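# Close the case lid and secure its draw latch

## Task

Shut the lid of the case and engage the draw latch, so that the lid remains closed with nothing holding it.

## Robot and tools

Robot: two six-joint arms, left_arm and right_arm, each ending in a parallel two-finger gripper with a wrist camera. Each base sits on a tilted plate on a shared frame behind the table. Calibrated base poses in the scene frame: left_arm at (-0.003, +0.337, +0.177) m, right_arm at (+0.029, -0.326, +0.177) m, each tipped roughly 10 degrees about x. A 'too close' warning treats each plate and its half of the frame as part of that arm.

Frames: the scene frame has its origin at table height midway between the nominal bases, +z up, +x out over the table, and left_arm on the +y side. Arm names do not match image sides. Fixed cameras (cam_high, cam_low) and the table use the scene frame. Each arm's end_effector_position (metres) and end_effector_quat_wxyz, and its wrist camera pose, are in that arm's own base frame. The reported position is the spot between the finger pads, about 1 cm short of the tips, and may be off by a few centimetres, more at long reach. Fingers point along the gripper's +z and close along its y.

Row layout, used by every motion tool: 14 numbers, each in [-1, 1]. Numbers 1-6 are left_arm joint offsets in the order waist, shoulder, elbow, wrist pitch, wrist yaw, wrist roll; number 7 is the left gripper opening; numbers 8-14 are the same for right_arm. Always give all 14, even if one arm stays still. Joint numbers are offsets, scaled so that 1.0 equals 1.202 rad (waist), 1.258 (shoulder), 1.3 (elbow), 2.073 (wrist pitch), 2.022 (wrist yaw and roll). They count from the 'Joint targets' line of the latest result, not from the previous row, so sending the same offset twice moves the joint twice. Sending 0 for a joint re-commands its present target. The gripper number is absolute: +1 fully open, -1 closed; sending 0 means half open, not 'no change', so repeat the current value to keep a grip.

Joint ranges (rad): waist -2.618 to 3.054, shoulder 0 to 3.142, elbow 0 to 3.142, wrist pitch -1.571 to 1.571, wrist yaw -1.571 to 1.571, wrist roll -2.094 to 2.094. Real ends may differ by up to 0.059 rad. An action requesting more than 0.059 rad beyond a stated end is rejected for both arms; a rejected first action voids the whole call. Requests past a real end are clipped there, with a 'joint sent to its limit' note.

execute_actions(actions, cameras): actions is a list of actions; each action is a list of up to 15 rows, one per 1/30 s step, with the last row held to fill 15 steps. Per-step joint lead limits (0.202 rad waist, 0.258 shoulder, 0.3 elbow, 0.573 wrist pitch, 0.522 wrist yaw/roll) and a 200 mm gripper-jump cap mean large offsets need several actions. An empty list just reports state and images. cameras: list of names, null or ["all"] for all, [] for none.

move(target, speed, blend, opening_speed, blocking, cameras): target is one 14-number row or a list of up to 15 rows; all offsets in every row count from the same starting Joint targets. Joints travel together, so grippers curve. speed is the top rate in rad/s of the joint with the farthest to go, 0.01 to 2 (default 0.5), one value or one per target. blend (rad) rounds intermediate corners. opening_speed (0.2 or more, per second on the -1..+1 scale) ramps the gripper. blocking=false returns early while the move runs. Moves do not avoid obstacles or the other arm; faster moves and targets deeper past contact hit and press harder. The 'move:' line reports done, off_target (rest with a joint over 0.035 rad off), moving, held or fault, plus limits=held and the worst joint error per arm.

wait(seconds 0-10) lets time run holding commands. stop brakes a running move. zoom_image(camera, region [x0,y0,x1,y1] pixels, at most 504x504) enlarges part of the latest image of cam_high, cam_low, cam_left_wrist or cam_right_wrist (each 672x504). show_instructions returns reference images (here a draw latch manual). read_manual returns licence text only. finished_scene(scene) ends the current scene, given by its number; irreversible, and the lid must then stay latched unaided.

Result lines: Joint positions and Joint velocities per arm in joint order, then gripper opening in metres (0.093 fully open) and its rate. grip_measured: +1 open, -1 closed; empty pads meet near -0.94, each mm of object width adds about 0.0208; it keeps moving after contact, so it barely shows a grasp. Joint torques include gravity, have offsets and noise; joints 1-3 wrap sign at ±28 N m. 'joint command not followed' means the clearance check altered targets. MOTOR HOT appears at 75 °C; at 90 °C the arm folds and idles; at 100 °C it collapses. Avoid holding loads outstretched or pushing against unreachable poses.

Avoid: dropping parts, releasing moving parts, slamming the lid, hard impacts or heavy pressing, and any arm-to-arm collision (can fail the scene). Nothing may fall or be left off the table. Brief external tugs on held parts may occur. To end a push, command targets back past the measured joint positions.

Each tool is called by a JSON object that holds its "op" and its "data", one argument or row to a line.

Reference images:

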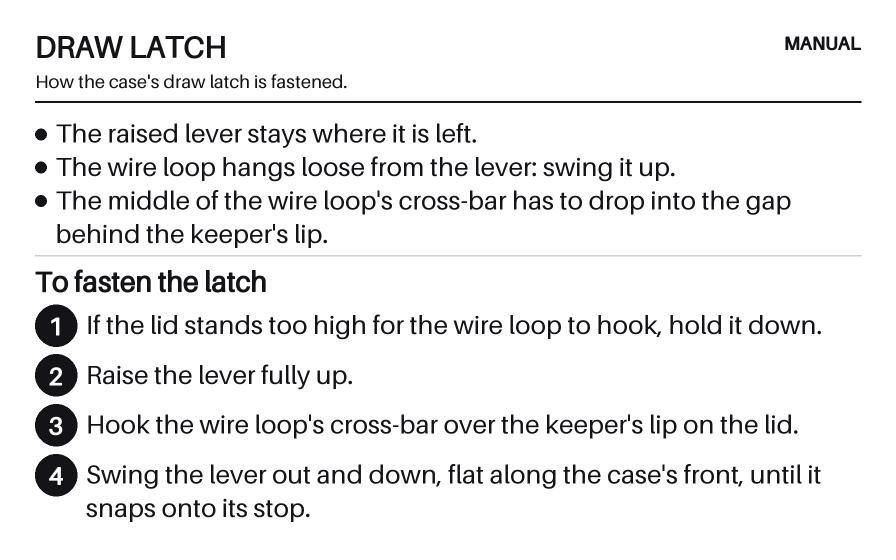

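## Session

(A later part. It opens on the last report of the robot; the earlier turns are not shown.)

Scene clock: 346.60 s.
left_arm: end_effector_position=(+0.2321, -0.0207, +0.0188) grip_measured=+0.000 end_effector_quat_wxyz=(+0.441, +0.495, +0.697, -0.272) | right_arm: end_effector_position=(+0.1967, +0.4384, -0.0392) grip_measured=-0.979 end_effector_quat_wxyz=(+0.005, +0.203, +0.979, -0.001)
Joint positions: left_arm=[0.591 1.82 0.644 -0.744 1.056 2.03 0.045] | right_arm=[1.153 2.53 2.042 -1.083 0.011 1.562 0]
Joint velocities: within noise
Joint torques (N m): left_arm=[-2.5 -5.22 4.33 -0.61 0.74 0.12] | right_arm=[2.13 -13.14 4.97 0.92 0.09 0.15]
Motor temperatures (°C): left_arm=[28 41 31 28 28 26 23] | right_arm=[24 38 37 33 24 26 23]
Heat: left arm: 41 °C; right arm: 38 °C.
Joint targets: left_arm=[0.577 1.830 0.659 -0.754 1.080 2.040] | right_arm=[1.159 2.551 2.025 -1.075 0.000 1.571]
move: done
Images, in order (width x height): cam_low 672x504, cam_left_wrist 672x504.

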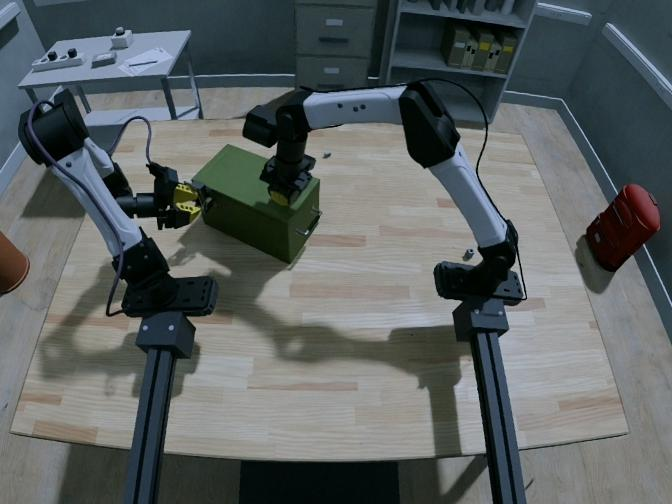

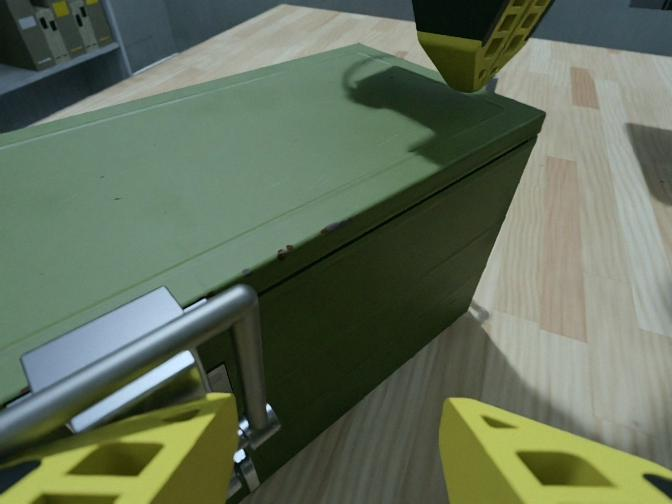

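{"op": "wait", "data": {
  "seconds": 0
}}

Scene clock: 361.20 s.
left_arm: end_effector_position=(+0.2321, -0.0207, +0.0188) grip_measured=+0.000 end_effector_quat_wxyz=(+0.441, +0.495, +0.697, -0.272) | right_arm: end_effector_position=(+0.1969, +0.4388, -0.0392) grip_measured=-0.979 end_effector_quat_wxyz=(+0.005, +0.203, +0.979, -0.001)
Joint positions: left_arm=[0.591 1.82 0.644 -0.744 1.056 2.03 0.045] | right_arm=[1.153 2.53 2.042 -1.082 0.011 1.562 0]
Joint velocities: within noise
Joint torques (N m): left_arm=[-2.48 -5.19 4.31 -0.61 0.74 0.12] | right_arm=[2.14 -13.14 4.98 0.88 0.08 0.15]
Motor temperatures (°C): left_arm=[28 40 31 28 28 26 23] | right_arm=[24 40 36 32 24 26 23]
Heat: left arm: 40 °C; right arm: 40 °C.
Joint targets: left_arm=[0.577 1.830 0.659 -0.754 1.080 2.040] | right_arm=[1.159 2.551 2.025 -1.075 0.000 1.571]
Tool commands: left_gripper/opening=+0.0 right_gripper/opening=-1.0

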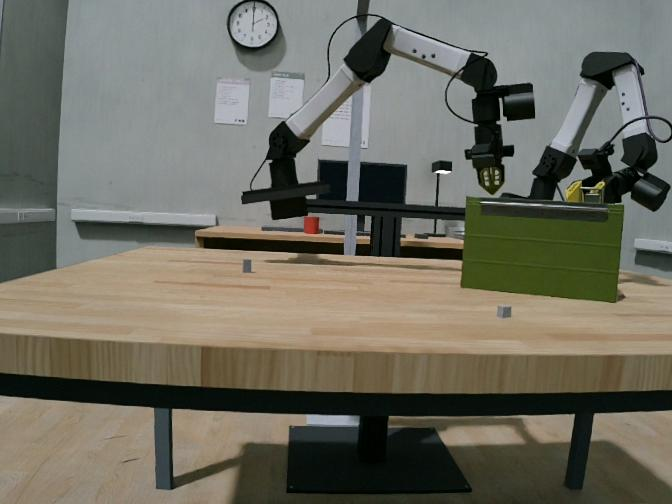

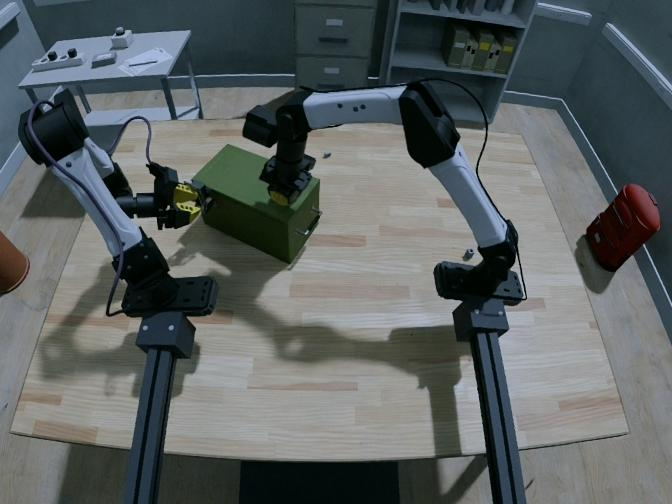

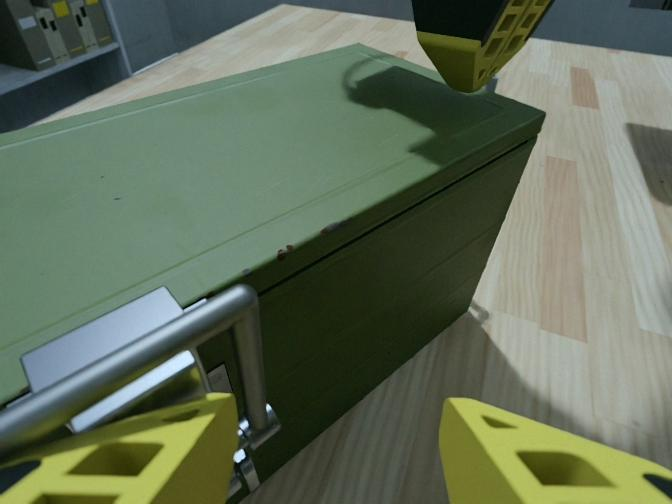

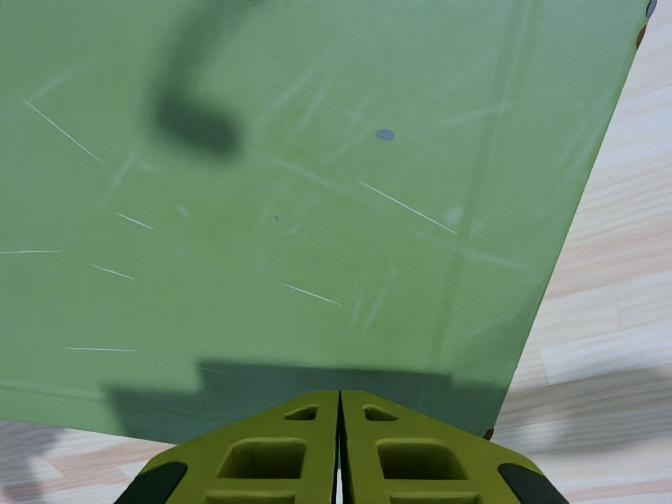

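{"op": "zoom_image", "data": {
  "camera": "cam_left_wrist",
  "region": [0, 240, 300, 500]
}}

Scaled by 1.680 from the camera's 672x504 image, which has a finer 960x720 frame.

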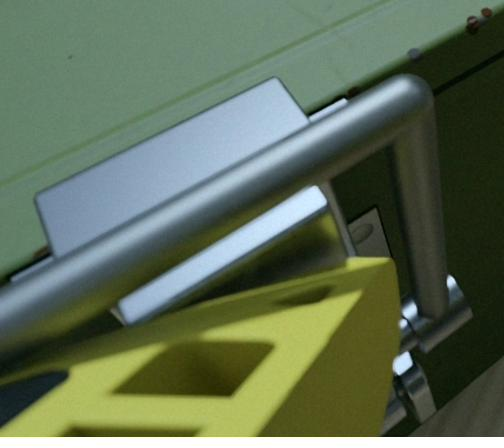

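{"op": "move", "data": {
  "target": [0,0,0,0,0,0,0, 0,0.04,0,0,0,0,-1],
  "speed": 0.2,
  "cameras": ["cam_left_wrist"]
}}

{"op": "zoom_image", "data": {
  "camera": "cam_left_wrist",
  "region": [0, 0, 504, 504]
}}

Scene clock: 371.33 s.
left_arm: end_effector_position=(+0.2321, -0.0207, +0.0188) grip_measured=+0.000 end_effector_quat_wxyz=(+0.441, +0.495, +0.697, -0.272) | right_arm: end_effector_position=(+0.1957, +0.4362, -0.0488) grip_measured=-0.979 end_effector_quat_wxyz=(+0.003, +0.203, +0.979, -0.010)
Joint positions: left_arm=[0.591 1.82 0.644 -0.744 1.056 2.03 0.045] | right_arm=[1.153 2.551 2.042 -1.08 0.011 1.562 0]
Joint velocities: within noise
Joint torques (N m): left_arm=[-2.5 -5.2 4.3 -0.61 0.74 0.12] | right_arm=[2.13 -10.14 4.94 0.83 0.09 0.16]
Motor temperatures (°C): left_arm=[28 40 31 28 28 26 23] | right_arm=[24 42 36 31 24 26 23]
Heat: left arm: 40 °C; right arm: 42 °C.
Joint targets: left_arm=[0.577 1.830 0.659 -0.754 1.080 2.040] | right_arm=[1.159 2.602 2.025 -1.075 0.000 1.571]
move: off_target (right_arm); right_arm: the shoulder is farthest, 0.050 rad from its target
Images, in order (width x height): cam_left_wrist 672x504.

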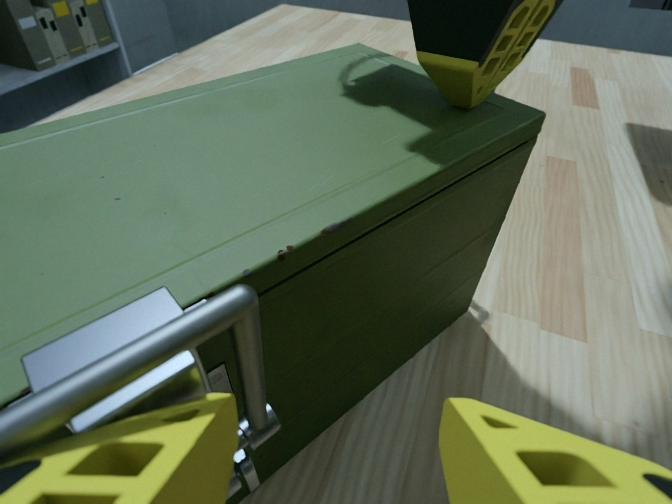

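Scaled by 1.000.

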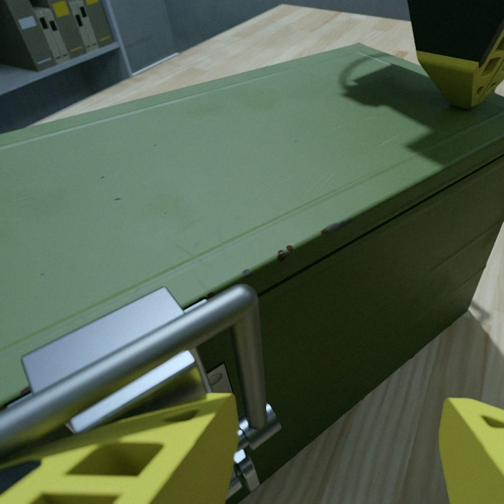

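{"op": "move", "data": {
  "target": [0,0,0,0,0,0,0, 0,0.05,0,0,0,0,-1],
  "speed": 0.15,
  "cameras": ["cam_left_wrist"]
}}

{"op": "move", "data": {
  "target": [0,0,0,0,0,0,0, 0,0.05,0,0,0,0,-1],
  "speed": 0.15,
  "cameras": ["cam_left_wrist","cam_high","cam_low"]
}}

Scene clock: 374.93 s.
left_arm: end_effector_position=(+0.2321, -0.0207, +0.0188) grip_measured=+0.000 end_effector_quat_wxyz=(+0.441, +0.495, +0.697, -0.272) | right_arm: end_effector_position=(+0.1954, +0.4355, -0.0510) grip_measured=-0.979 end_effector_quat_wxyz=(+0.002, +0.203, +0.979, -0.016)
Joint positions: left_arm=[0.591 1.82 0.644 -0.744 1.056 2.03 0.045] | right_arm=[1.153 2.565 2.059 -1.095 0.011 1.562 0]
Joint velocities: within noise
Joint torques (N m): left_arm=[-2.5 -5.18 4.29 -0.61 0.73 0.13] | right_arm=[2.14 -5.35 3.73 0.95 0.09 0.15]
Motor temperatures (°C): left_arm=[28 40 31 28 28 26 23] | right_arm=[24 42 36 31 24 26 23]
Heat: left arm: 40 °C; right arm: 42 °C.
Joint targets: left_arm=[0.577 1.830 0.659 -0.754 1.080 2.040] | right_arm=[1.159 2.664 2.025 -1.074 0.000 1.571]
move: off_target (right_arm); right_arm: the shoulder is farthest, 0.100 rad from its target
Images, in order (width x height): cam_left_wrist 672x504.

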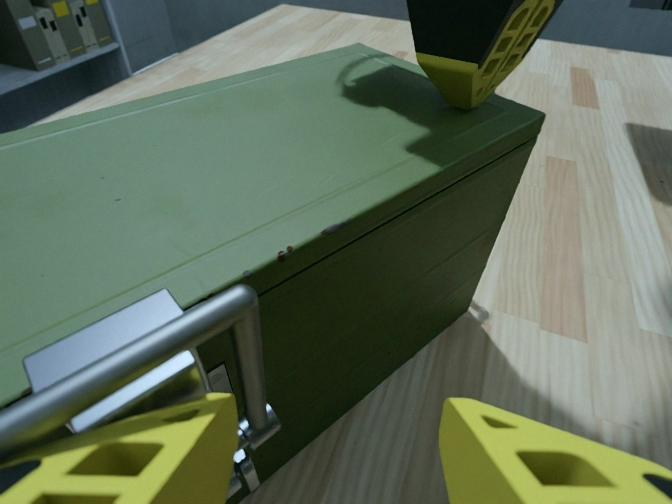

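Scene clock: 375.70 s.
left_arm: end_effector_position=(+0.2321, -0.0207, +0.0188) grip_measured=+0.000 end_effector_quat_wxyz=(+0.441, +0.495, +0.697, -0.272) | right_arm: end_effector_position=(+0.1949, +0.4349, -0.0530) grip_measured=-0.979 end_effector_quat_wxyz=(+0.000, +0.203, +0.979, -0.025)
Joint positions: left_arm=[0.591 1.82 0.644 -0.744 1.056 2.03 0.045] | right_arm=[1.153 2.586 2.091 -1.124 0.011 1.562 0]
Joint velocities: within noise
Joint torques (N m): left_arm=[-2.54 -5.16 4.25 -0.61 0.74 0.12] | right_arm=[2.13 -1.35 1.17 1.27 0.09 0.15]
Motor temperatures (°C): left_arm=[28 40 31 28 28 26 23] | right_arm=[24 41 36 31 24 26 23]
Heat: left arm: 40 °C; right arm: 41 °C.
Joint targets: left_arm=[0.577 1.830 0.659 -0.754 1.080 2.040] | right_arm=[1.159 2.727 2.025 -1.075 0.000 1.571]
move: off_target (right_arm); right_arm: the shoulder is farthest, 0.141 rad from its target
Images, in order (width x height): cam_high 672x504, cam_low 672x504, cam_left_wrist 672x504.

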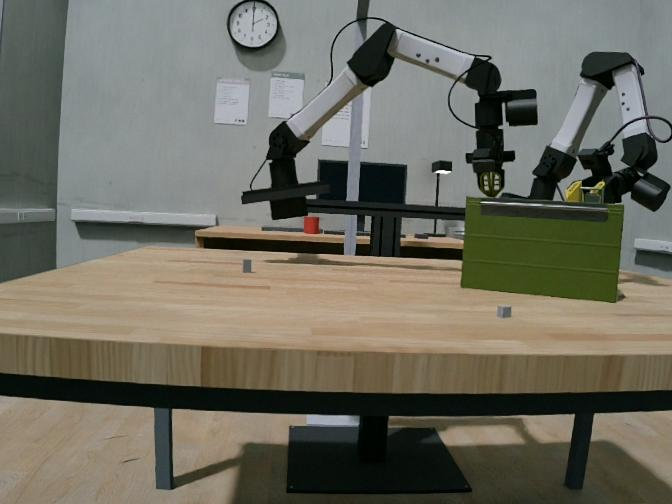

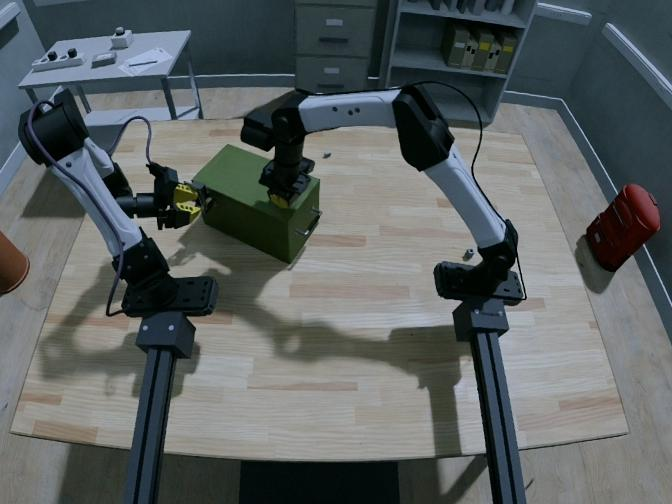

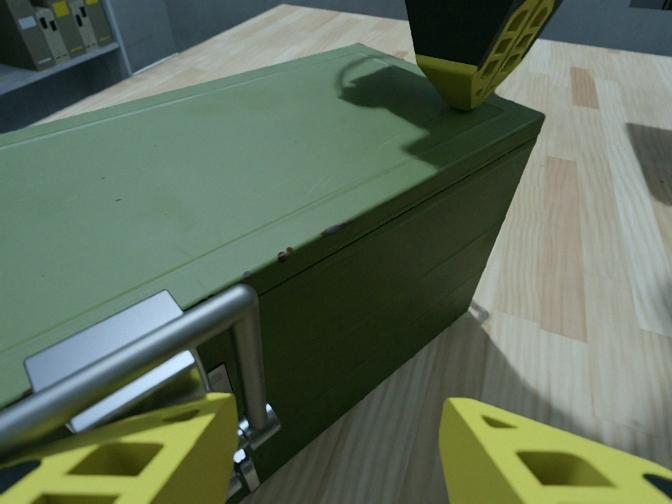

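{"op": "move", "data": {
  "target": [0.0197,0.0268,0.0436,-0.0291,-0.0048,0.0214,0, 0,0,0,0,0,0,-1],
  "speed": 0.15,
  "cameras": ["cam_left_wrist"]
}}

{"op": "move", "data": {
  "target": [0.0197,0.0268,0.0436,-0.0291,-0.0048,0.0214,0, 0,0,0,0,0,0,-1],
  "speed": 0.15,
  "cameras": ["cam_left_wrist"]
}}

Scene clock: 419.00 s.
left_arm: end_effector_position=(+0.2320, -0.0195, +0.0206) grip_measured=+0.000 end_effector_quat_wxyz=(+0.434, +0.494, +0.696, -0.289) | right_arm: end_effector_position=(+0.1950, +0.4350, -0.0530) grip_measured=-0.979 end_effector_quat_wxyz=(+0.000, +0.203, +0.979, -0.025)
Joint positions: left_arm=[0.594 1.855 0.686 -0.818 1.05 2.072 0.045] | right_arm=[1.153 2.586 2.091 -1.124 0.011 1.562 0]
Joint velocities: within noise
Joint torques (N m): left_arm=[-0.76 -5.5 5.64 -0.56 0.69 0.14] | right_arm=[2.14 -1.31 1.14 1.28 0.08 0.15]
Motor temperatures (°C): left_arm=[28 40 31 28 28 26 23] | right_arm=[24 34 34 31 24 26 23]
Heat: left arm: 40 °C; right arm: 34 °C.
Joint targets: left_arm=[0.601 1.864 0.716 -0.815 1.070 2.083] | right_arm=[1.159 2.727 2.025 -1.075 0.000 1.571]
move: off_target (right_arm); right_arm: the shoulder is farthest, 0.141 rad from its target
Images, in order (width x height): cam_left_wrist 672x504.

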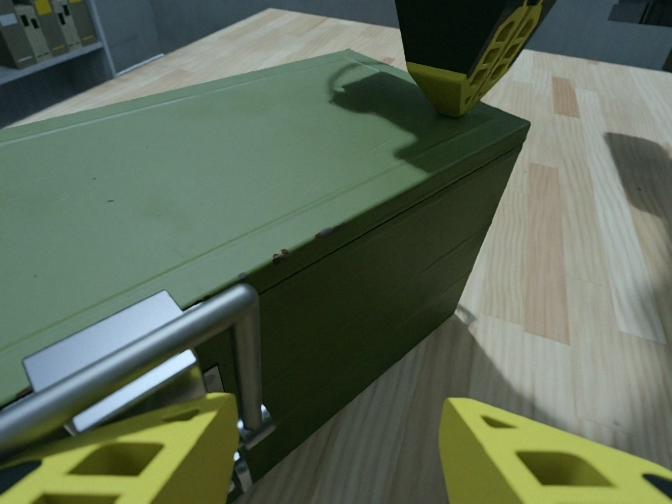

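Scene clock: 419.80 s.
left_arm: end_effector_position=(+0.2404, -0.0075, +0.0229) grip_measured=+0.000 end_effector_quat_wxyz=(+0.432, +0.483, +0.704, -0.292) | right_arm: end_effector_position=(+0.1950, +0.4350, -0.0530) grip_measured=-0.979 end_effector_quat_wxyz=(+0.000, +0.203, +0.979, -0.025)
Joint positions: left_arm=[0.619 1.888 0.747 -0.868 1.043 2.076 0.045] | right_arm=[1.153 2.586 2.091 -1.124 0.011 1.562 0]
Joint velocities: within noise
Joint torques (N m): left_arm=[-0.83 -5.81 5.41 -0.74 0.64 0.13] | right_arm=[2.14 -1.29 1.14 1.28 0.09 0.15]
Motor temperatures (°C): left_arm=[28 40 31 28 28 26 23] | right_arm=[24 34 34 31 24 26 23]
Heat: left arm: 40 °C; right arm: 34 °C.
Joint targets: left_arm=[0.624 1.897 0.773 -0.875 1.060 2.086] | right_arm=[1.159 2.727 2.025 -1.075 0.000 1.571]
joint sent to its limit (left arm) — the wrist roll, upper limit.
move: off_target (left_arm, right_arm); left_arm: the wrist roll is farthest, 0.050 rad from its target; right_arm: the shoulder is farthest, 0.141 rad from its target
Images, in order (width x height): cam_left_wrist 672x504.

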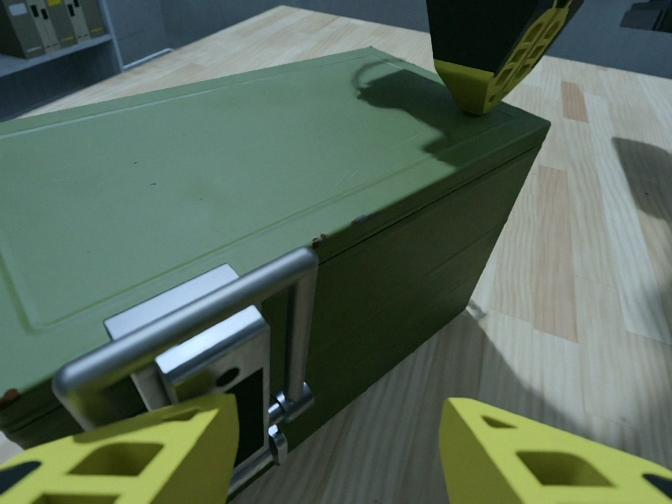

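{"op": "move", "data": {
  "target": [0.0197,0.0268,0.0436,-0.0291,-0.0048,-0.0025,0, 0,0,0,0,0,0,-1],
  "speed": 0.15,
  "cameras": ["cam_left_wrist"]
}}

{"op": "zoom_image", "data": {
  "camera": "cam_left_wrist",
  "region": [0, 200, 400, 504]
}}

Scene clock: 424.33 s.
left_arm: end_effector_position=(+0.2507, +0.0059, +0.0261) grip_measured=+0.000 end_effector_quat_wxyz=(+0.434, +0.472, +0.710, -0.291) | right_arm: end_effector_position=(+0.1950, +0.4350, -0.0530) grip_measured=-0.979 end_effector_quat_wxyz=(+0.000, +0.203, +0.979, -0.025)
Joint positions: left_arm=[0.642 1.919 0.812 -0.913 1.042 2.076 0.045] | right_arm=[1.153 2.586 2.091 -1.124 0.011 1.562 0]
Joint velocities: within noise
Joint torques (N m): left_arm=[-0.8 -6 4.72 -0.95 0.55 0.09] | right_arm=[2.13 -1.29 1.13 1.28 0.08 0.15]
Motor temperatures (°C): left_arm=[28 40 31 28 28 26 23] | right_arm=[24 34 34 31 24 26 23]
Heat: left arm: 40 °C; right arm: 34 °C.
Joint targets: left_arm=[0.648 1.931 0.830 -0.936 1.050 2.081] | right_arm=[1.159 2.727 2.025 -1.075 0.000 1.571]
move: off_target (right_arm); right_arm: the shoulder is farthest, 0.141 rad from its target
Images, in order (width x height): cam_left_wrist 672x504.

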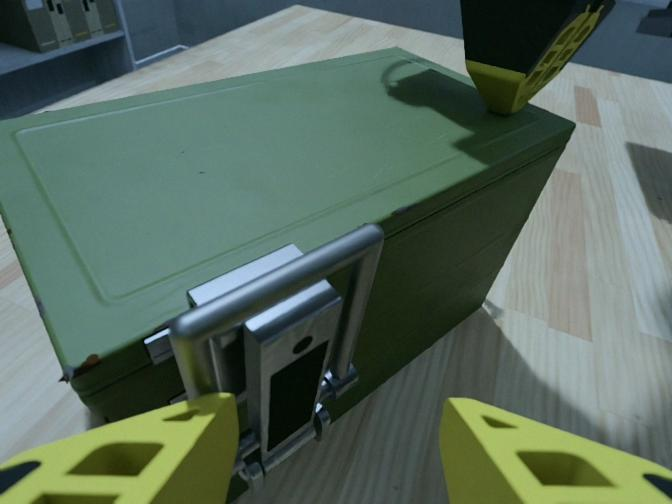

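Scaled by 1.260 from the camera's 672x504 image, which has a finer 960x720 frame.

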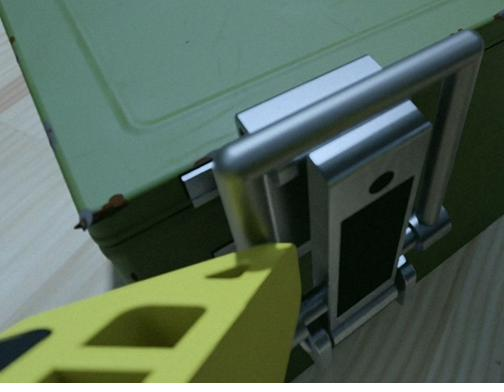

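{"op": "move", "data": {
  "target": [-0.0411,-0.0291,0.0217,0.0071,0.0098,0,0, 0,0,0,0,0,0,-1],
  "speed": 0.1,
  "cameras": ["cam_left_wrist"]
}}

{"op": "zoom_image", "data": {
  "camera": "cam_left_wrist",
  "region": [0, 200, 400, 504]
}}

Scene clock: 442.47 s.
left_arm: end_effector_position=(+0.2592, +0.0013, +0.0307) grip_measured=+0.000 end_effector_quat_wxyz=(+0.438, +0.487, +0.698, -0.289) | right_arm: end_effector_position=(+0.1950, +0.4350, -0.0530) grip_measured=-0.979 end_effector_quat_wxyz=(+0.000, +0.203, +0.979, -0.025)
Joint positions: left_arm=[0.606 1.919 0.838 -0.914 1.056 2.076 0.045] | right_arm=[1.153 2.586 2.091 -1.124 0.011 1.562 0]
Joint velocities: within noise
Joint torques (N m): left_arm=[-2.04 -9.51 5.14 -0.71 0.62 0.08] | right_arm=[2.13 -1.29 1.14 1.28 0.09 0.15]
Motor temperatures (°C): left_arm=[27 41 31 29 28 26 23] | right_arm=[24 33 34 31 24 26 23]
Heat: left arm: 41 °C; right arm: 34 °C.
Joint targets: left_arm=[0.599 1.895 0.858 -0.921 1.070 2.081] | right_arm=[1.159 2.727 2.025 -1.075 0.000 1.571]
move: off_target (right_arm); right_arm: the shoulder is farthest, 0.141 rad from its target
Images, in order (width x height): cam_left_wrist 672x504.

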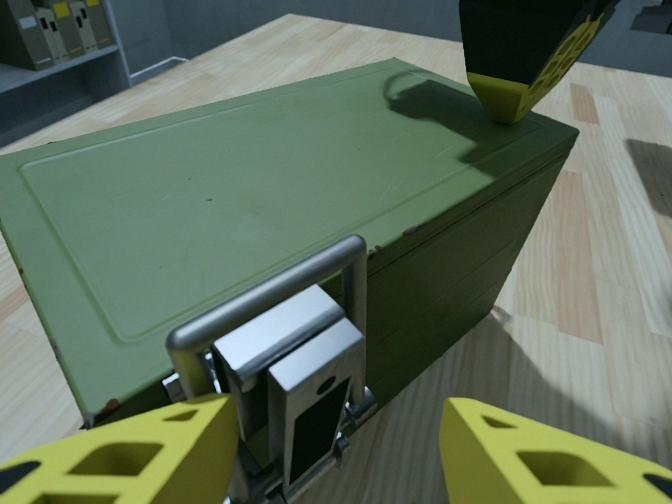

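Scaled by 1.260 from the camera's 672x504 image, which has a finer 960x720 frame.

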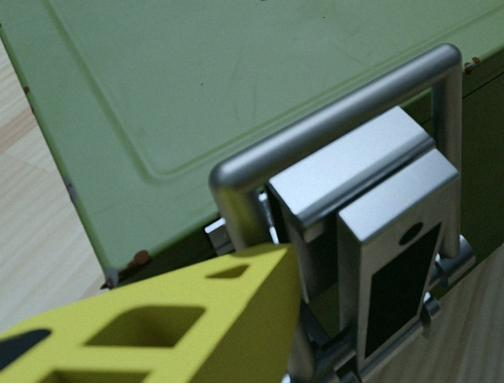

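{"op": "move", "data": {
  "target": [
    [0.084,-0.119,0,0,0,0,0, 0,0,0,0,0,0,-1],
    [-0.083,-0.437,-0.08,0.05,-0.248,-0.3,0, 0,0,0,0,0,0,-1],
    [-0.512,-0.711,-0.157,0.0965,-0.5,-0.788,0, 0,0,0,0,0,0,-1]
  ],
  "speed": 0.7,
  "blend": 0.1
}}

Scene clock: 481.43 s.
left_arm: end_effector_position=(+0.2414, -0.0135, +0.0942) grip_measured=+0.000 end_effector_quat_wxyz=(+0.235, +0.252, +0.938, +0.025) | right_arm: end_effector_position=(+0.1950, +0.4350, -0.0530) grip_measured=-0.979 end_effector_quat_wxyz=(+0.000, +0.203, +0.979, -0.025)
Joint positions: left_arm=[-0.01 1.015 0.664 -0.747 0.066 0.5 0.045] | right_arm=[1.153 2.586 2.091 -1.124 0.011 1.562 0]
Joint velocities: within noise
Joint torques (N m): left_arm=[-1.55 -3.66 6.54 1.73 0.09 -0.1] | right_arm=[2.14 -1.31 1.14 1.28 0.09 0.15]
Motor temperatures (°C): left_arm=[28 47 31 28 28 26 23] | right_arm=[24 32 33 30 24 26 23]
Heat: left arm: 47 °C; right arm: 33 °C.
Joint targets: left_arm=[-0.017 1.000 0.654 -0.721 0.059 0.488] | right_arm=[1.159 2.727 2.025 -1.075 0.000 1.571]
move: off_target (right_arm); blend cut to 0.0749 rad at target 1; right_arm: the shoulder is farthest, 0.141 rad from its target

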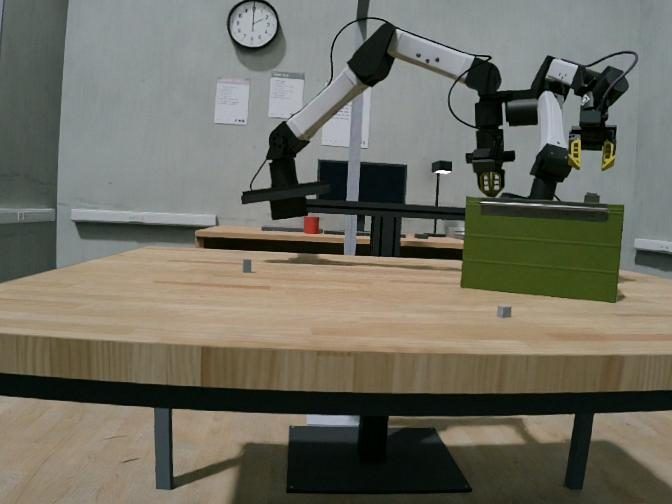

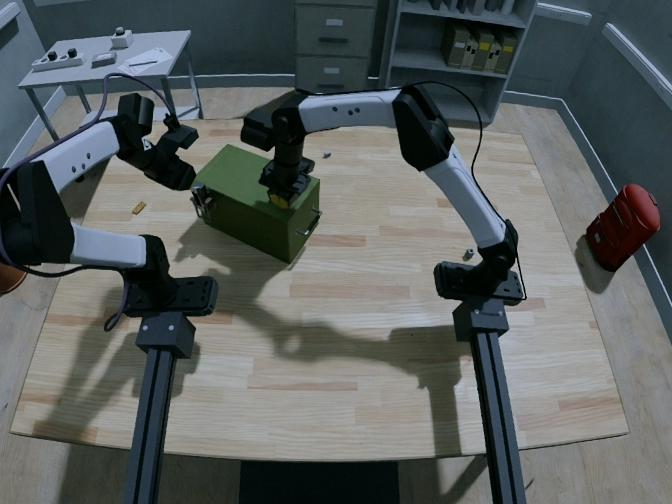

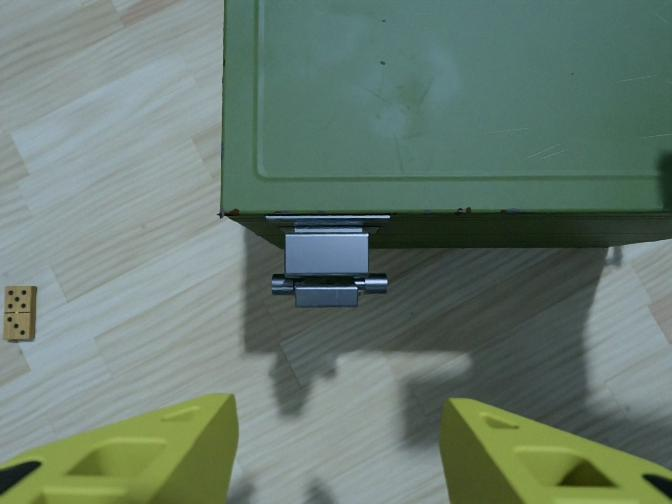

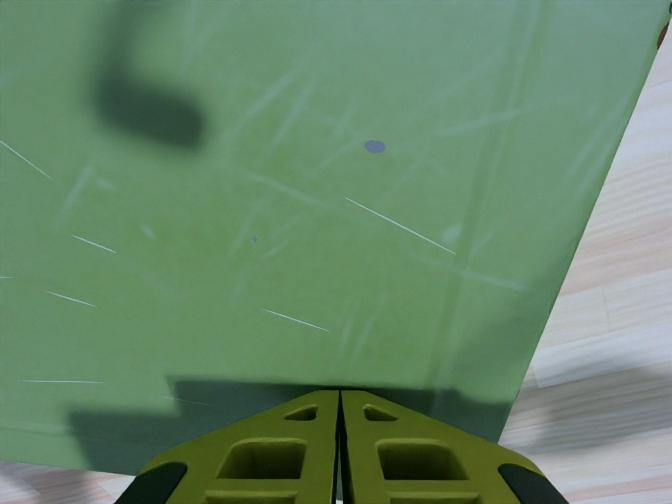

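{"op": "zoom_image", "data": {
  "camera": "cam_left_wrist",
  "region": [200, 180, 460, 340]
}}

Scaled by 1.938 from the camera's 672x504 image, which has a finer 960x720 frame.

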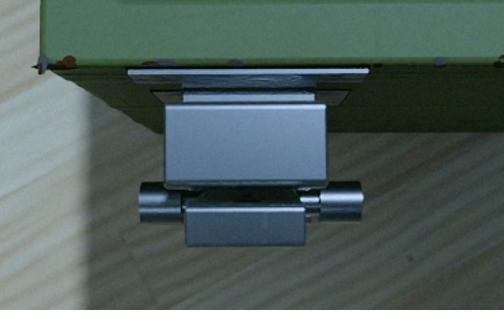

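{"op": "move", "data": {
  "target": [
    [0.513,0.238,0.074,-0.038,0.317,0.55,0, 0,0,0,0,0,0,-1],
    [0.68,0.596,0.151,-0.101,0.465,0.787,0, 0,0,0,0,0,0,-1]
  ],
  "speed": 0.8,
  "blend": 0.1,
  "cameras": ["cam_left_wrist"]
}}

Scene clock: 587.23 s.
left_arm: end_effector_position=(+0.2542, +0.0586, +0.0544) grip_measured=+0.000 end_effector_quat_wxyz=(+0.450, +0.470, +0.739, -0.176) | right_arm: end_effector_position=(+0.1950, +0.4350, -0.0530) grip_measured=-0.979 end_effector_quat_wxyz=(+0.000, +0.203, +0.979, -0.025)
Joint positions: left_arm=[0.795 1.742 0.826 -0.91 0.987 2.067 0.045] | right_arm=[1.153 2.586 2.091 -1.124 0.011 1.563 0]
Joint velocities: within noise
Joint torques (N m): left_arm=[-0.7 -6.11 6.41 -0.63 0.64 0.14] | right_arm=[2.14 -1.31 1.14 1.28 0.09 0.15]
Motor temperatures (°C): left_arm=[27 37 33 31 27 26 23] | right_arm=[24 31 32 29 24 26 23]
Heat: left arm: 37 °C; right arm: 32 °C.
Joint targets: left_arm=[0.801 1.750 0.850 -0.930 1.000 2.079] | right_arm=[1.159 2.727 2.025 -1.075 0.000 1.571]
move: off_target (right_arm); right_arm: the shoulder is farthest, 0.141 rad from its target
Images, in order (width x height): cam_left_wrist 672x504.

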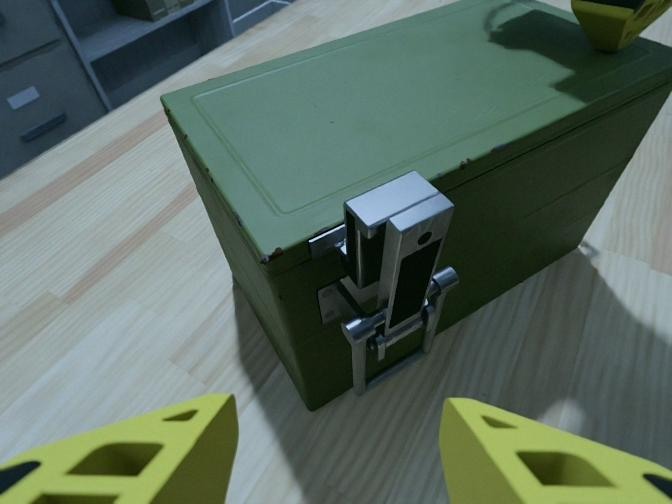

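{"op": "move", "data": {
  "target": [-0.016,0.409,0.118,-0.0015,-0.0094,0,0, 0,0,0,0,0,0,-1],
  "speed": 0.5,
  "cameras": ["cam_left_wrist","cam_low"]
}}

Scene clock: 590.50 s.
left_arm: end_effector_position=(+0.2549, +0.0577, -0.0350) grip_measured=+0.000 end_effector_quat_wxyz=(+0.408, +0.387, +0.759, -0.328) | right_arm: end_effector_position=(+0.1950, +0.4350, -0.0530) grip_measured=-0.979 end_effector_quat_wxyz=(+0.000, +0.203, +0.979, -0.025)
Joint positions: left_arm=[0.789 2.256 0.986 -0.916 0.984 2.069 0.045] | right_arm=[1.153 2.586 2.091 -1.124 0.011 1.563 0]
Joint velocities: within noise
Joint torques (N m): left_arm=[-2 -7.76 3.4 -1.22 0.37 0.14] | right_arm=[2.14 -1.29 1.14 1.28 0.09 0.15]
Motor temperatures (°C): left_arm=[27 37 33 31 27 26 23] | right_arm=[24 31 32 29 24 26 23]
Heat: left arm: 37 °C; right arm: 32 °C.
Joint targets: left_arm=[0.782 2.264 1.003 -0.933 0.981 2.079] | right_arm=[1.159 2.727 2.025 -1.075 0.000 1.571]
move: off_target (right_arm); right_arm: the shoulder is farthest, 0.141 rad from its target
Images, in order (width x height): cam_low 672x504, cam_left_wrist 672x504.

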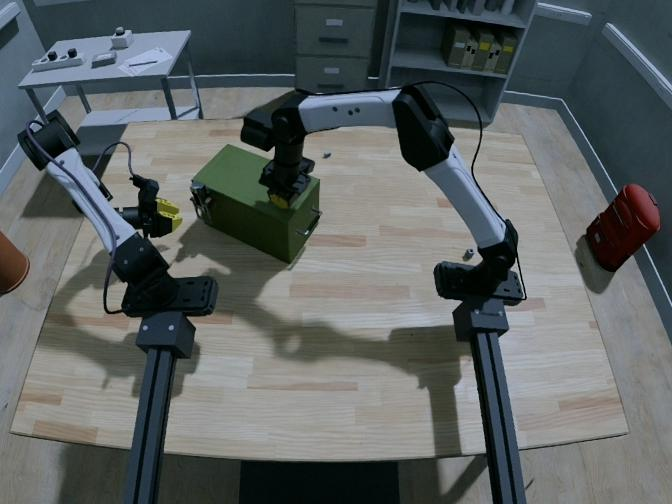

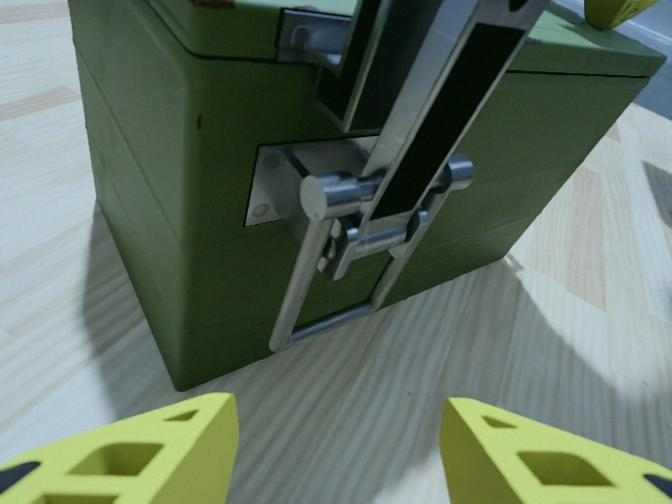

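{"op": "move", "data": {
  "target": [-0.0662,0.001,-0.0469,0.0829,0.02,0,0, 0,0,0,0,0,0,-1],
  "speed": 0.3,
  "cameras": ["cam_left_wrist"]
}}

{"op": "move", "data": {
  "target": [-0.0662,0.001,-0.0469,0.0829,0.02,0,0, 0,0,0,0,0,0,-1],
  "speed": 0.3,
  "cameras": ["cam_left_wrist"]
}}

Scene clock: 596.97 s.
left_arm: end_effector_position=(+0.2666, +0.0406, -0.0459) grip_measured=+0.000 end_effector_quat_wxyz=(+0.420, +0.438, +0.735, -0.302) | right_arm: end_effector_position=(+0.1950, +0.4350, -0.0530) grip_measured=-0.979 end_effector_quat_wxyz=(+0.000, +0.203, +0.979, -0.025)
Joint positions: left_arm=[0.708 2.256 0.949 -0.774 1.009 2.069 0.045] | right_arm=[1.153 2.586 2.091 -1.124 0.011 1.563 0]
Joint velocities: within noise
Joint torques (N m): left_arm=[-1.96 -7.64 1.06 -0.67 0.56 0.14] | right_arm=[2.13 -1.31 1.14 1.28 0.09 0.15]
Motor temperatures (°C): left_arm=[27 39 33 31 27 26 23] | right_arm=[24 31 32 29 24 26 23]
Heat: left arm: 39 °C; right arm: 32 °C.
Joint targets: left_arm=[0.702 2.266 0.942 -0.761 1.021 2.079] | right_arm=[1.159 2.727 2.025 -1.075 0.000 1.571]
move: off_target (right_arm); right_arm: the shoulder is farthest, 0.141 rad from its target
Images, in order (width x height): cam_left_wrist 672x504.

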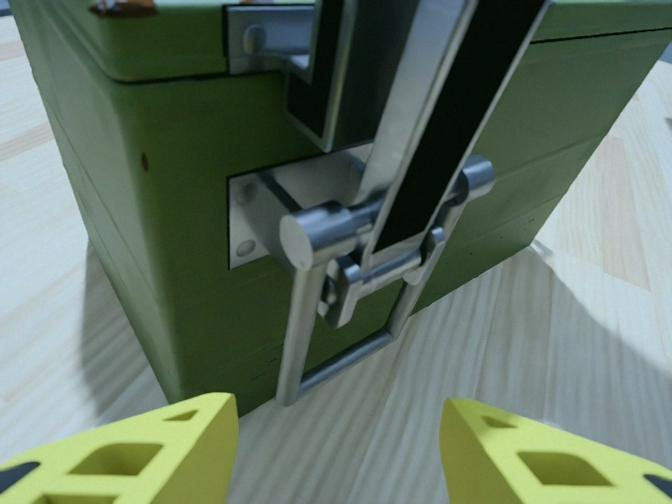

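Scene clock: 598.20 s.
left_arm: end_effector_position=(+0.2748, +0.0193, -0.0555) grip_measured=+0.000 end_effector_quat_wxyz=(+0.441, +0.485, +0.703, -0.276) | right_arm: end_effector_position=(+0.1950, +0.4350, -0.0530) grip_measured=-0.979 end_effector_quat_wxyz=(+0.000, +0.203, +0.979, -0.025)
Joint positions: left_arm=[0.629 2.256 0.888 -0.603 1.049 2.069 0.045] | right_arm=[1.153 2.586 2.091 -1.124 0.011 1.563 0]
Joint velocities: within noise
Joint torques (N m): left_arm=[-2.07 -7.34 0.95 -0.43 0.61 0.13] | right_arm=[2.13 -1.31 1.14 1.28 0.09 0.15]
Motor temperatures (°C): left_arm=[27 39 33 31 27 26 23] | right_arm=[24 30 32 29 24 26 23]
Heat: left arm: 39 °C; right arm: 32 °C.
Joint targets: left_arm=[0.622 2.267 0.881 -0.590 1.061 2.079] | right_arm=[1.159 2.727 2.025 -1.075 0.000 1.571]
move: off_target (right_arm); right_arm: the shoulder is farthest, 0.141 rad from its target
Images, in order (width x height): cam_left_wrist 672x504.

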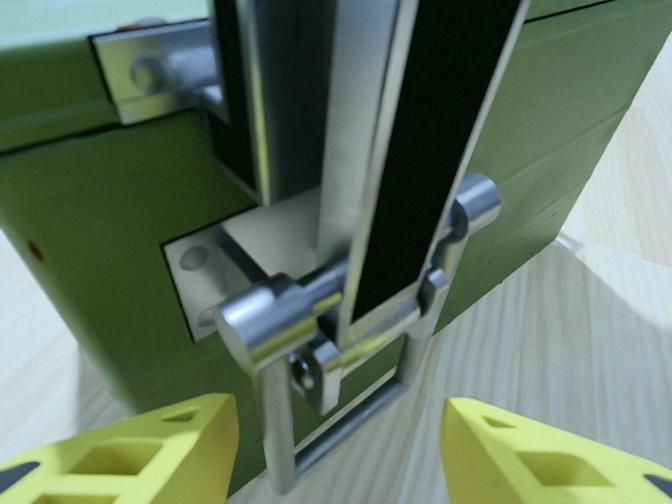

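{"op": "move", "data": {
  "target": [0.0755,0.014,-0.003,-0.053,-0.0203,0,0, 0,0,0,0,0,0,-1],
  "speed": 0.2,
  "cameras": ["cam_left_wrist"]
}}

{"op": "move", "data": {
  "target": [0.0647,-0.0739,-0.0269,-0.0748,-0.0218,0,0, 0,0,0,0,0,0,-1],
  "speed": 0.2,
  "cameras": ["cam_left_wrist"]
}}

Scene clock: 604.03 s.
left_arm: end_effector_position=(+0.2599, +0.0331, -0.0568) grip_measured=+0.000 end_effector_quat_wxyz=(+0.430, +0.440, +0.732, -0.294) | right_arm: end_effector_position=(+0.1950, +0.4350, -0.0530) grip_measured=-0.979 end_effector_quat_wxyz=(+0.000, +0.203, +0.979, -0.025)
Joint positions: left_arm=[0.708 2.272 0.888 -0.677 1.025 2.069 0.045] | right_arm=[1.153 2.586 2.091 -1.124 0.011 1.563 0]
Joint velocities: within noise
Joint torques (N m): left_arm=[-1.01 -7.05 0.29 -1.04 0.4 0.13] | right_arm=[2.14 -1.31 1.16 1.28 0.09 0.15]
Motor temperatures (°C): left_arm=[27 40 32 31 27 26 23] | right_arm=[24 30 32 29 24 26 23]
Heat: left arm: 40 °C; right arm: 32 °C.
Joint targets: left_arm=[0.713 2.285 0.878 -0.699 1.020 2.079] | right_arm=[1.159 2.727 2.025 -1.075 0.000 1.571]
move: off_target (right_arm); right_arm: the shoulder is farthest, 0.141 rad from its target
Images, in order (width x height): cam_left_wrist 672x504.

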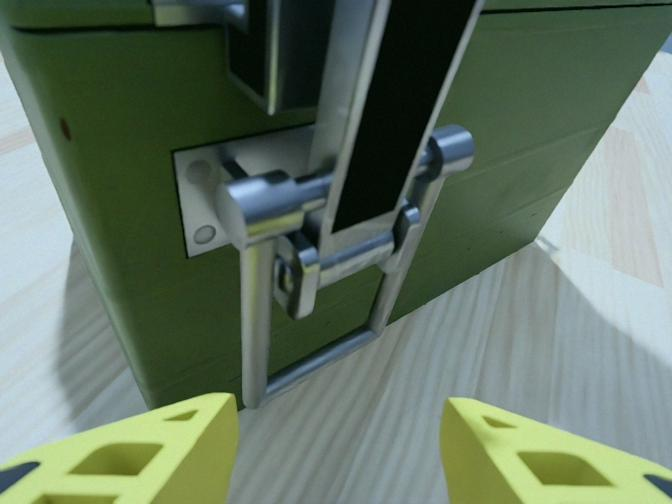

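Scene clock: 605.40 s.
left_arm: end_effector_position=(+0.2310, +0.0330, -0.0416) grip_measured=+0.000 end_effector_quat_wxyz=(+0.403, +0.382, +0.759, -0.339) | right_arm: end_effector_position=(+0.1950, +0.4350, -0.0530) grip_measured=-0.979 end_effector_quat_wxyz=(+0.000, +0.203, +0.979, -0.025)
Joint positions: left_arm=[0.785 2.231 0.849 -0.83 0.982 2.069 0.045] | right_arm=[1.153 2.586 2.091 -1.124 0.011 1.563 0]
Joint velocities: within noise
Joint torques (N m): left_arm=[-0.77 -11.25 0.35 -1.32 0.34 0.15] | right_arm=[2.13 -1.31 1.14 1.28 0.09 0.15]
Motor temperatures (°C): left_arm=[27 40 32 31 27 26 23] | right_arm=[24 30 32 29 24 26 23]
Heat: left arm: 40 °C; right arm: 32 °C.
Joint targets: left_arm=[0.791 2.192 0.842 -0.855 0.976 2.079] | right_arm=[1.159 2.727 2.025 -1.075 0.000 1.571]
move: off_target (left_arm, right_arm); left_arm: the shoulder is farthest, 0.039 rad from its target; right_arm: the shoulder is farthest, 0.141 rad from its target
Images, in order (width x height): cam_left_wrist 672x504.

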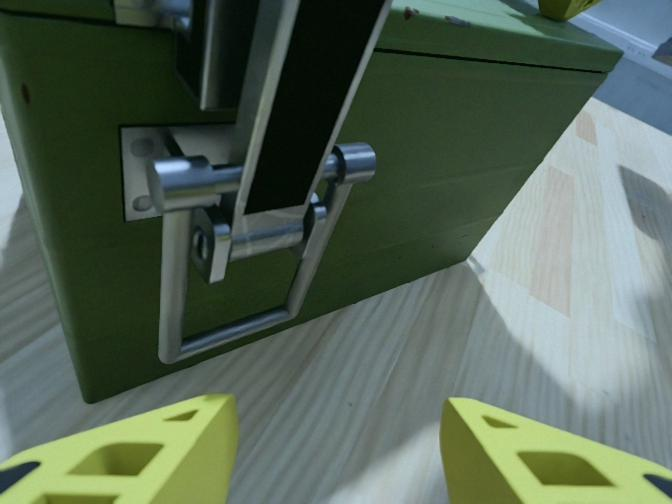

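{"op": "move", "data": {
  "target": [
    [-0.074,0.0588,0.0769,0.0453,0.0223,0,0, 0,0,0,0,0,0,-1],
    [-0.1406,0.0596,0.03,0.1278,0.042,0,0, 0,0,0,0,0,0,-1],
    [-0.1481,0.0668,-0.0031,0.1495,0.044,0,0, 0,0,0,0,0,0,-1]
  ],
  "speed": 0.3,
  "blend": 0.01,
  "cameras": ["cam_left_wrist"]
}}

Scene clock: 622.93 s.
left_arm: end_effector_position=(+0.2670, +0.0109, -0.0610) grip_measured=+0.000 end_effector_quat_wxyz=(+0.442, +0.485, +0.701, -0.279) | right_arm: end_effector_position=(+0.1950, +0.4350, -0.0530) grip_measured=-0.979 end_effector_quat_wxyz=(+0.000, +0.203, +0.979, -0.025)
Joint positions: left_arm=[0.621 2.264 0.846 -0.556 1.054 2.069 0.045] | right_arm=[1.153 2.586 2.091 -1.124 0.011 1.563 0]
Joint velocities: within noise
Joint torques (N m): left_arm=[-2.17 -7.04 0.65 -0.46 0.59 0.12] | right_arm=[2.14 -1.29 1.16 1.28 0.09 0.15]
Motor temperatures (°C): left_arm=[27 43 31 31 27 26 23] | right_arm=[24 30 32 29 24 26 23]
Heat: left arm: 43 °C; right arm: 32 °C.
Joint targets: left_arm=[0.613 2.276 0.839 -0.545 1.065 2.079] | right_arm=[1.159 2.727 2.025 -1.075 0.000 1.571]
move: off_target (right_arm); right_arm: the shoulder is farthest, 0.141 rad from its target
Images, in order (width x height): cam_left_wrist 672x504.

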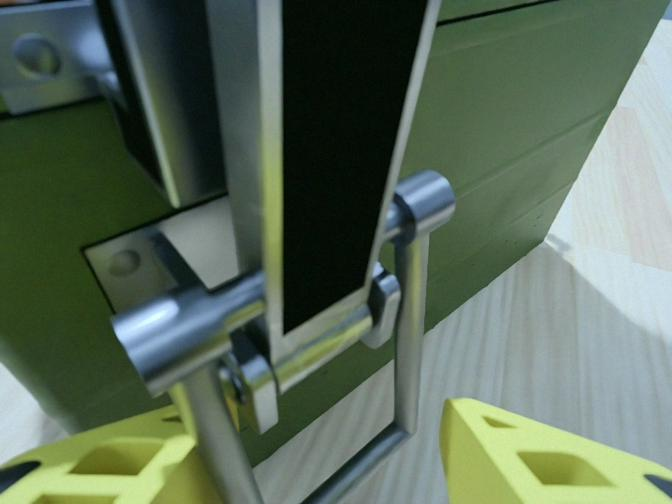

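{"op": "move", "data": {
  "target": [0.0774,-0.0008,0.0046,-0.069,-0.0223,0,0, 0,0,0,0,0,0,-1],
  "speed": 0.15,
  "cameras": ["cam_left_wrist"]
}}

Scene clock: 627.30 s.
left_arm: end_effector_position=(+0.2523, +0.0237, -0.0571) grip_measured=+0.000 end_effector_quat_wxyz=(+0.430, +0.438, +0.730, -0.301) | right_arm: end_effector_position=(+0.1950, +0.4350, -0.0530) grip_measured=-0.979 end_effector_quat_wxyz=(+0.000, +0.203, +0.979, -0.025)
Joint positions: left_arm=[0.701 2.264 0.846 -0.654 1.032 2.069 0.045] | right_arm=[1.153 2.586 2.091 -1.124 0.011 1.563 0]
Joint velocities: within noise
Joint torques (N m): left_arm=[-1.01 -6.94 1.01 -1.18 0.33 0.14] | right_arm=[2.14 -1.29 1.14 1.28 0.08 0.15]
Motor temperatures (°C): left_arm=[27 43 31 31 27 26 23] | right_arm=[24 30 32 29 24 26 23]
Heat: left arm: 43 °C; right arm: 32 °C.
Joint targets: left_arm=[0.706 2.275 0.845 -0.688 1.020 2.079] | right_arm=[1.159 2.727 2.025 -1.075 0.000 1.571]
move: off_target (right_arm); right_arm: the shoulder is farthest, 0.141 rad from its target
Images, in order (width x height): cam_left_wrist 672x504.

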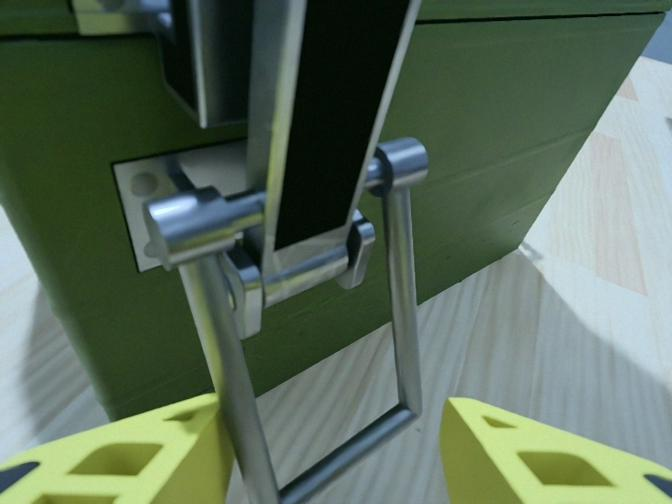

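{"op": "move", "data": {
  "target": [0.0649,-0.0874,-0.0231,-0.0781,-0.0218,0,0, 0,0,0,0,0,0,-1],
  "speed": 0.15,
  "cameras": ["cam_left_wrist"]
}}

Scene clock: 631.97 s.
left_arm: end_effector_position=(+0.2307, +0.0298, -0.0381) grip_measured=+0.000 end_effector_quat_wxyz=(+0.408, +0.389, +0.757, -0.331) | right_arm: end_effector_position=(+0.1950, +0.4350, -0.0530) grip_measured=-0.979 end_effector_quat_wxyz=(+0.000, +0.203, +0.979, -0.025)
Joint positions: left_arm=[0.778 2.202 0.824 -0.81 0.99 2.069 0.045] | right_arm=[1.153 2.586 2.091 -1.124 0.011 1.563 0]
Joint velocities: within noise
Joint torques (N m): left_arm=[-0.84 -10.99 0.2 -1.47 0.27 0.15] | right_arm=[2.14 -1.31 1.16 1.28 0.09 0.15]
Motor temperatures (°C): left_arm=[27 43 31 31 27 26 23] | right_arm=[24 30 32 29 24 26 23]
Heat: left arm: 43 °C; right arm: 32 °C.
Joint targets: left_arm=[0.784 2.165 0.814 -0.850 0.976 2.079] | right_arm=[1.159 2.727 2.025 -1.075 0.000 1.571]
move: off_target (left_arm, right_arm); left_arm: the wrist pitch is farthest, 0.040 rad from its target; right_arm: the shoulder is farthest, 0.141 rad from its target
Images, in order (width x height): cam_left_wrist 672x504.

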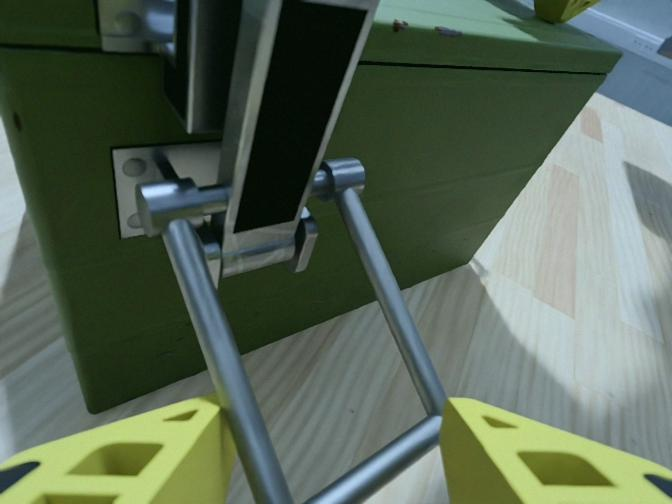

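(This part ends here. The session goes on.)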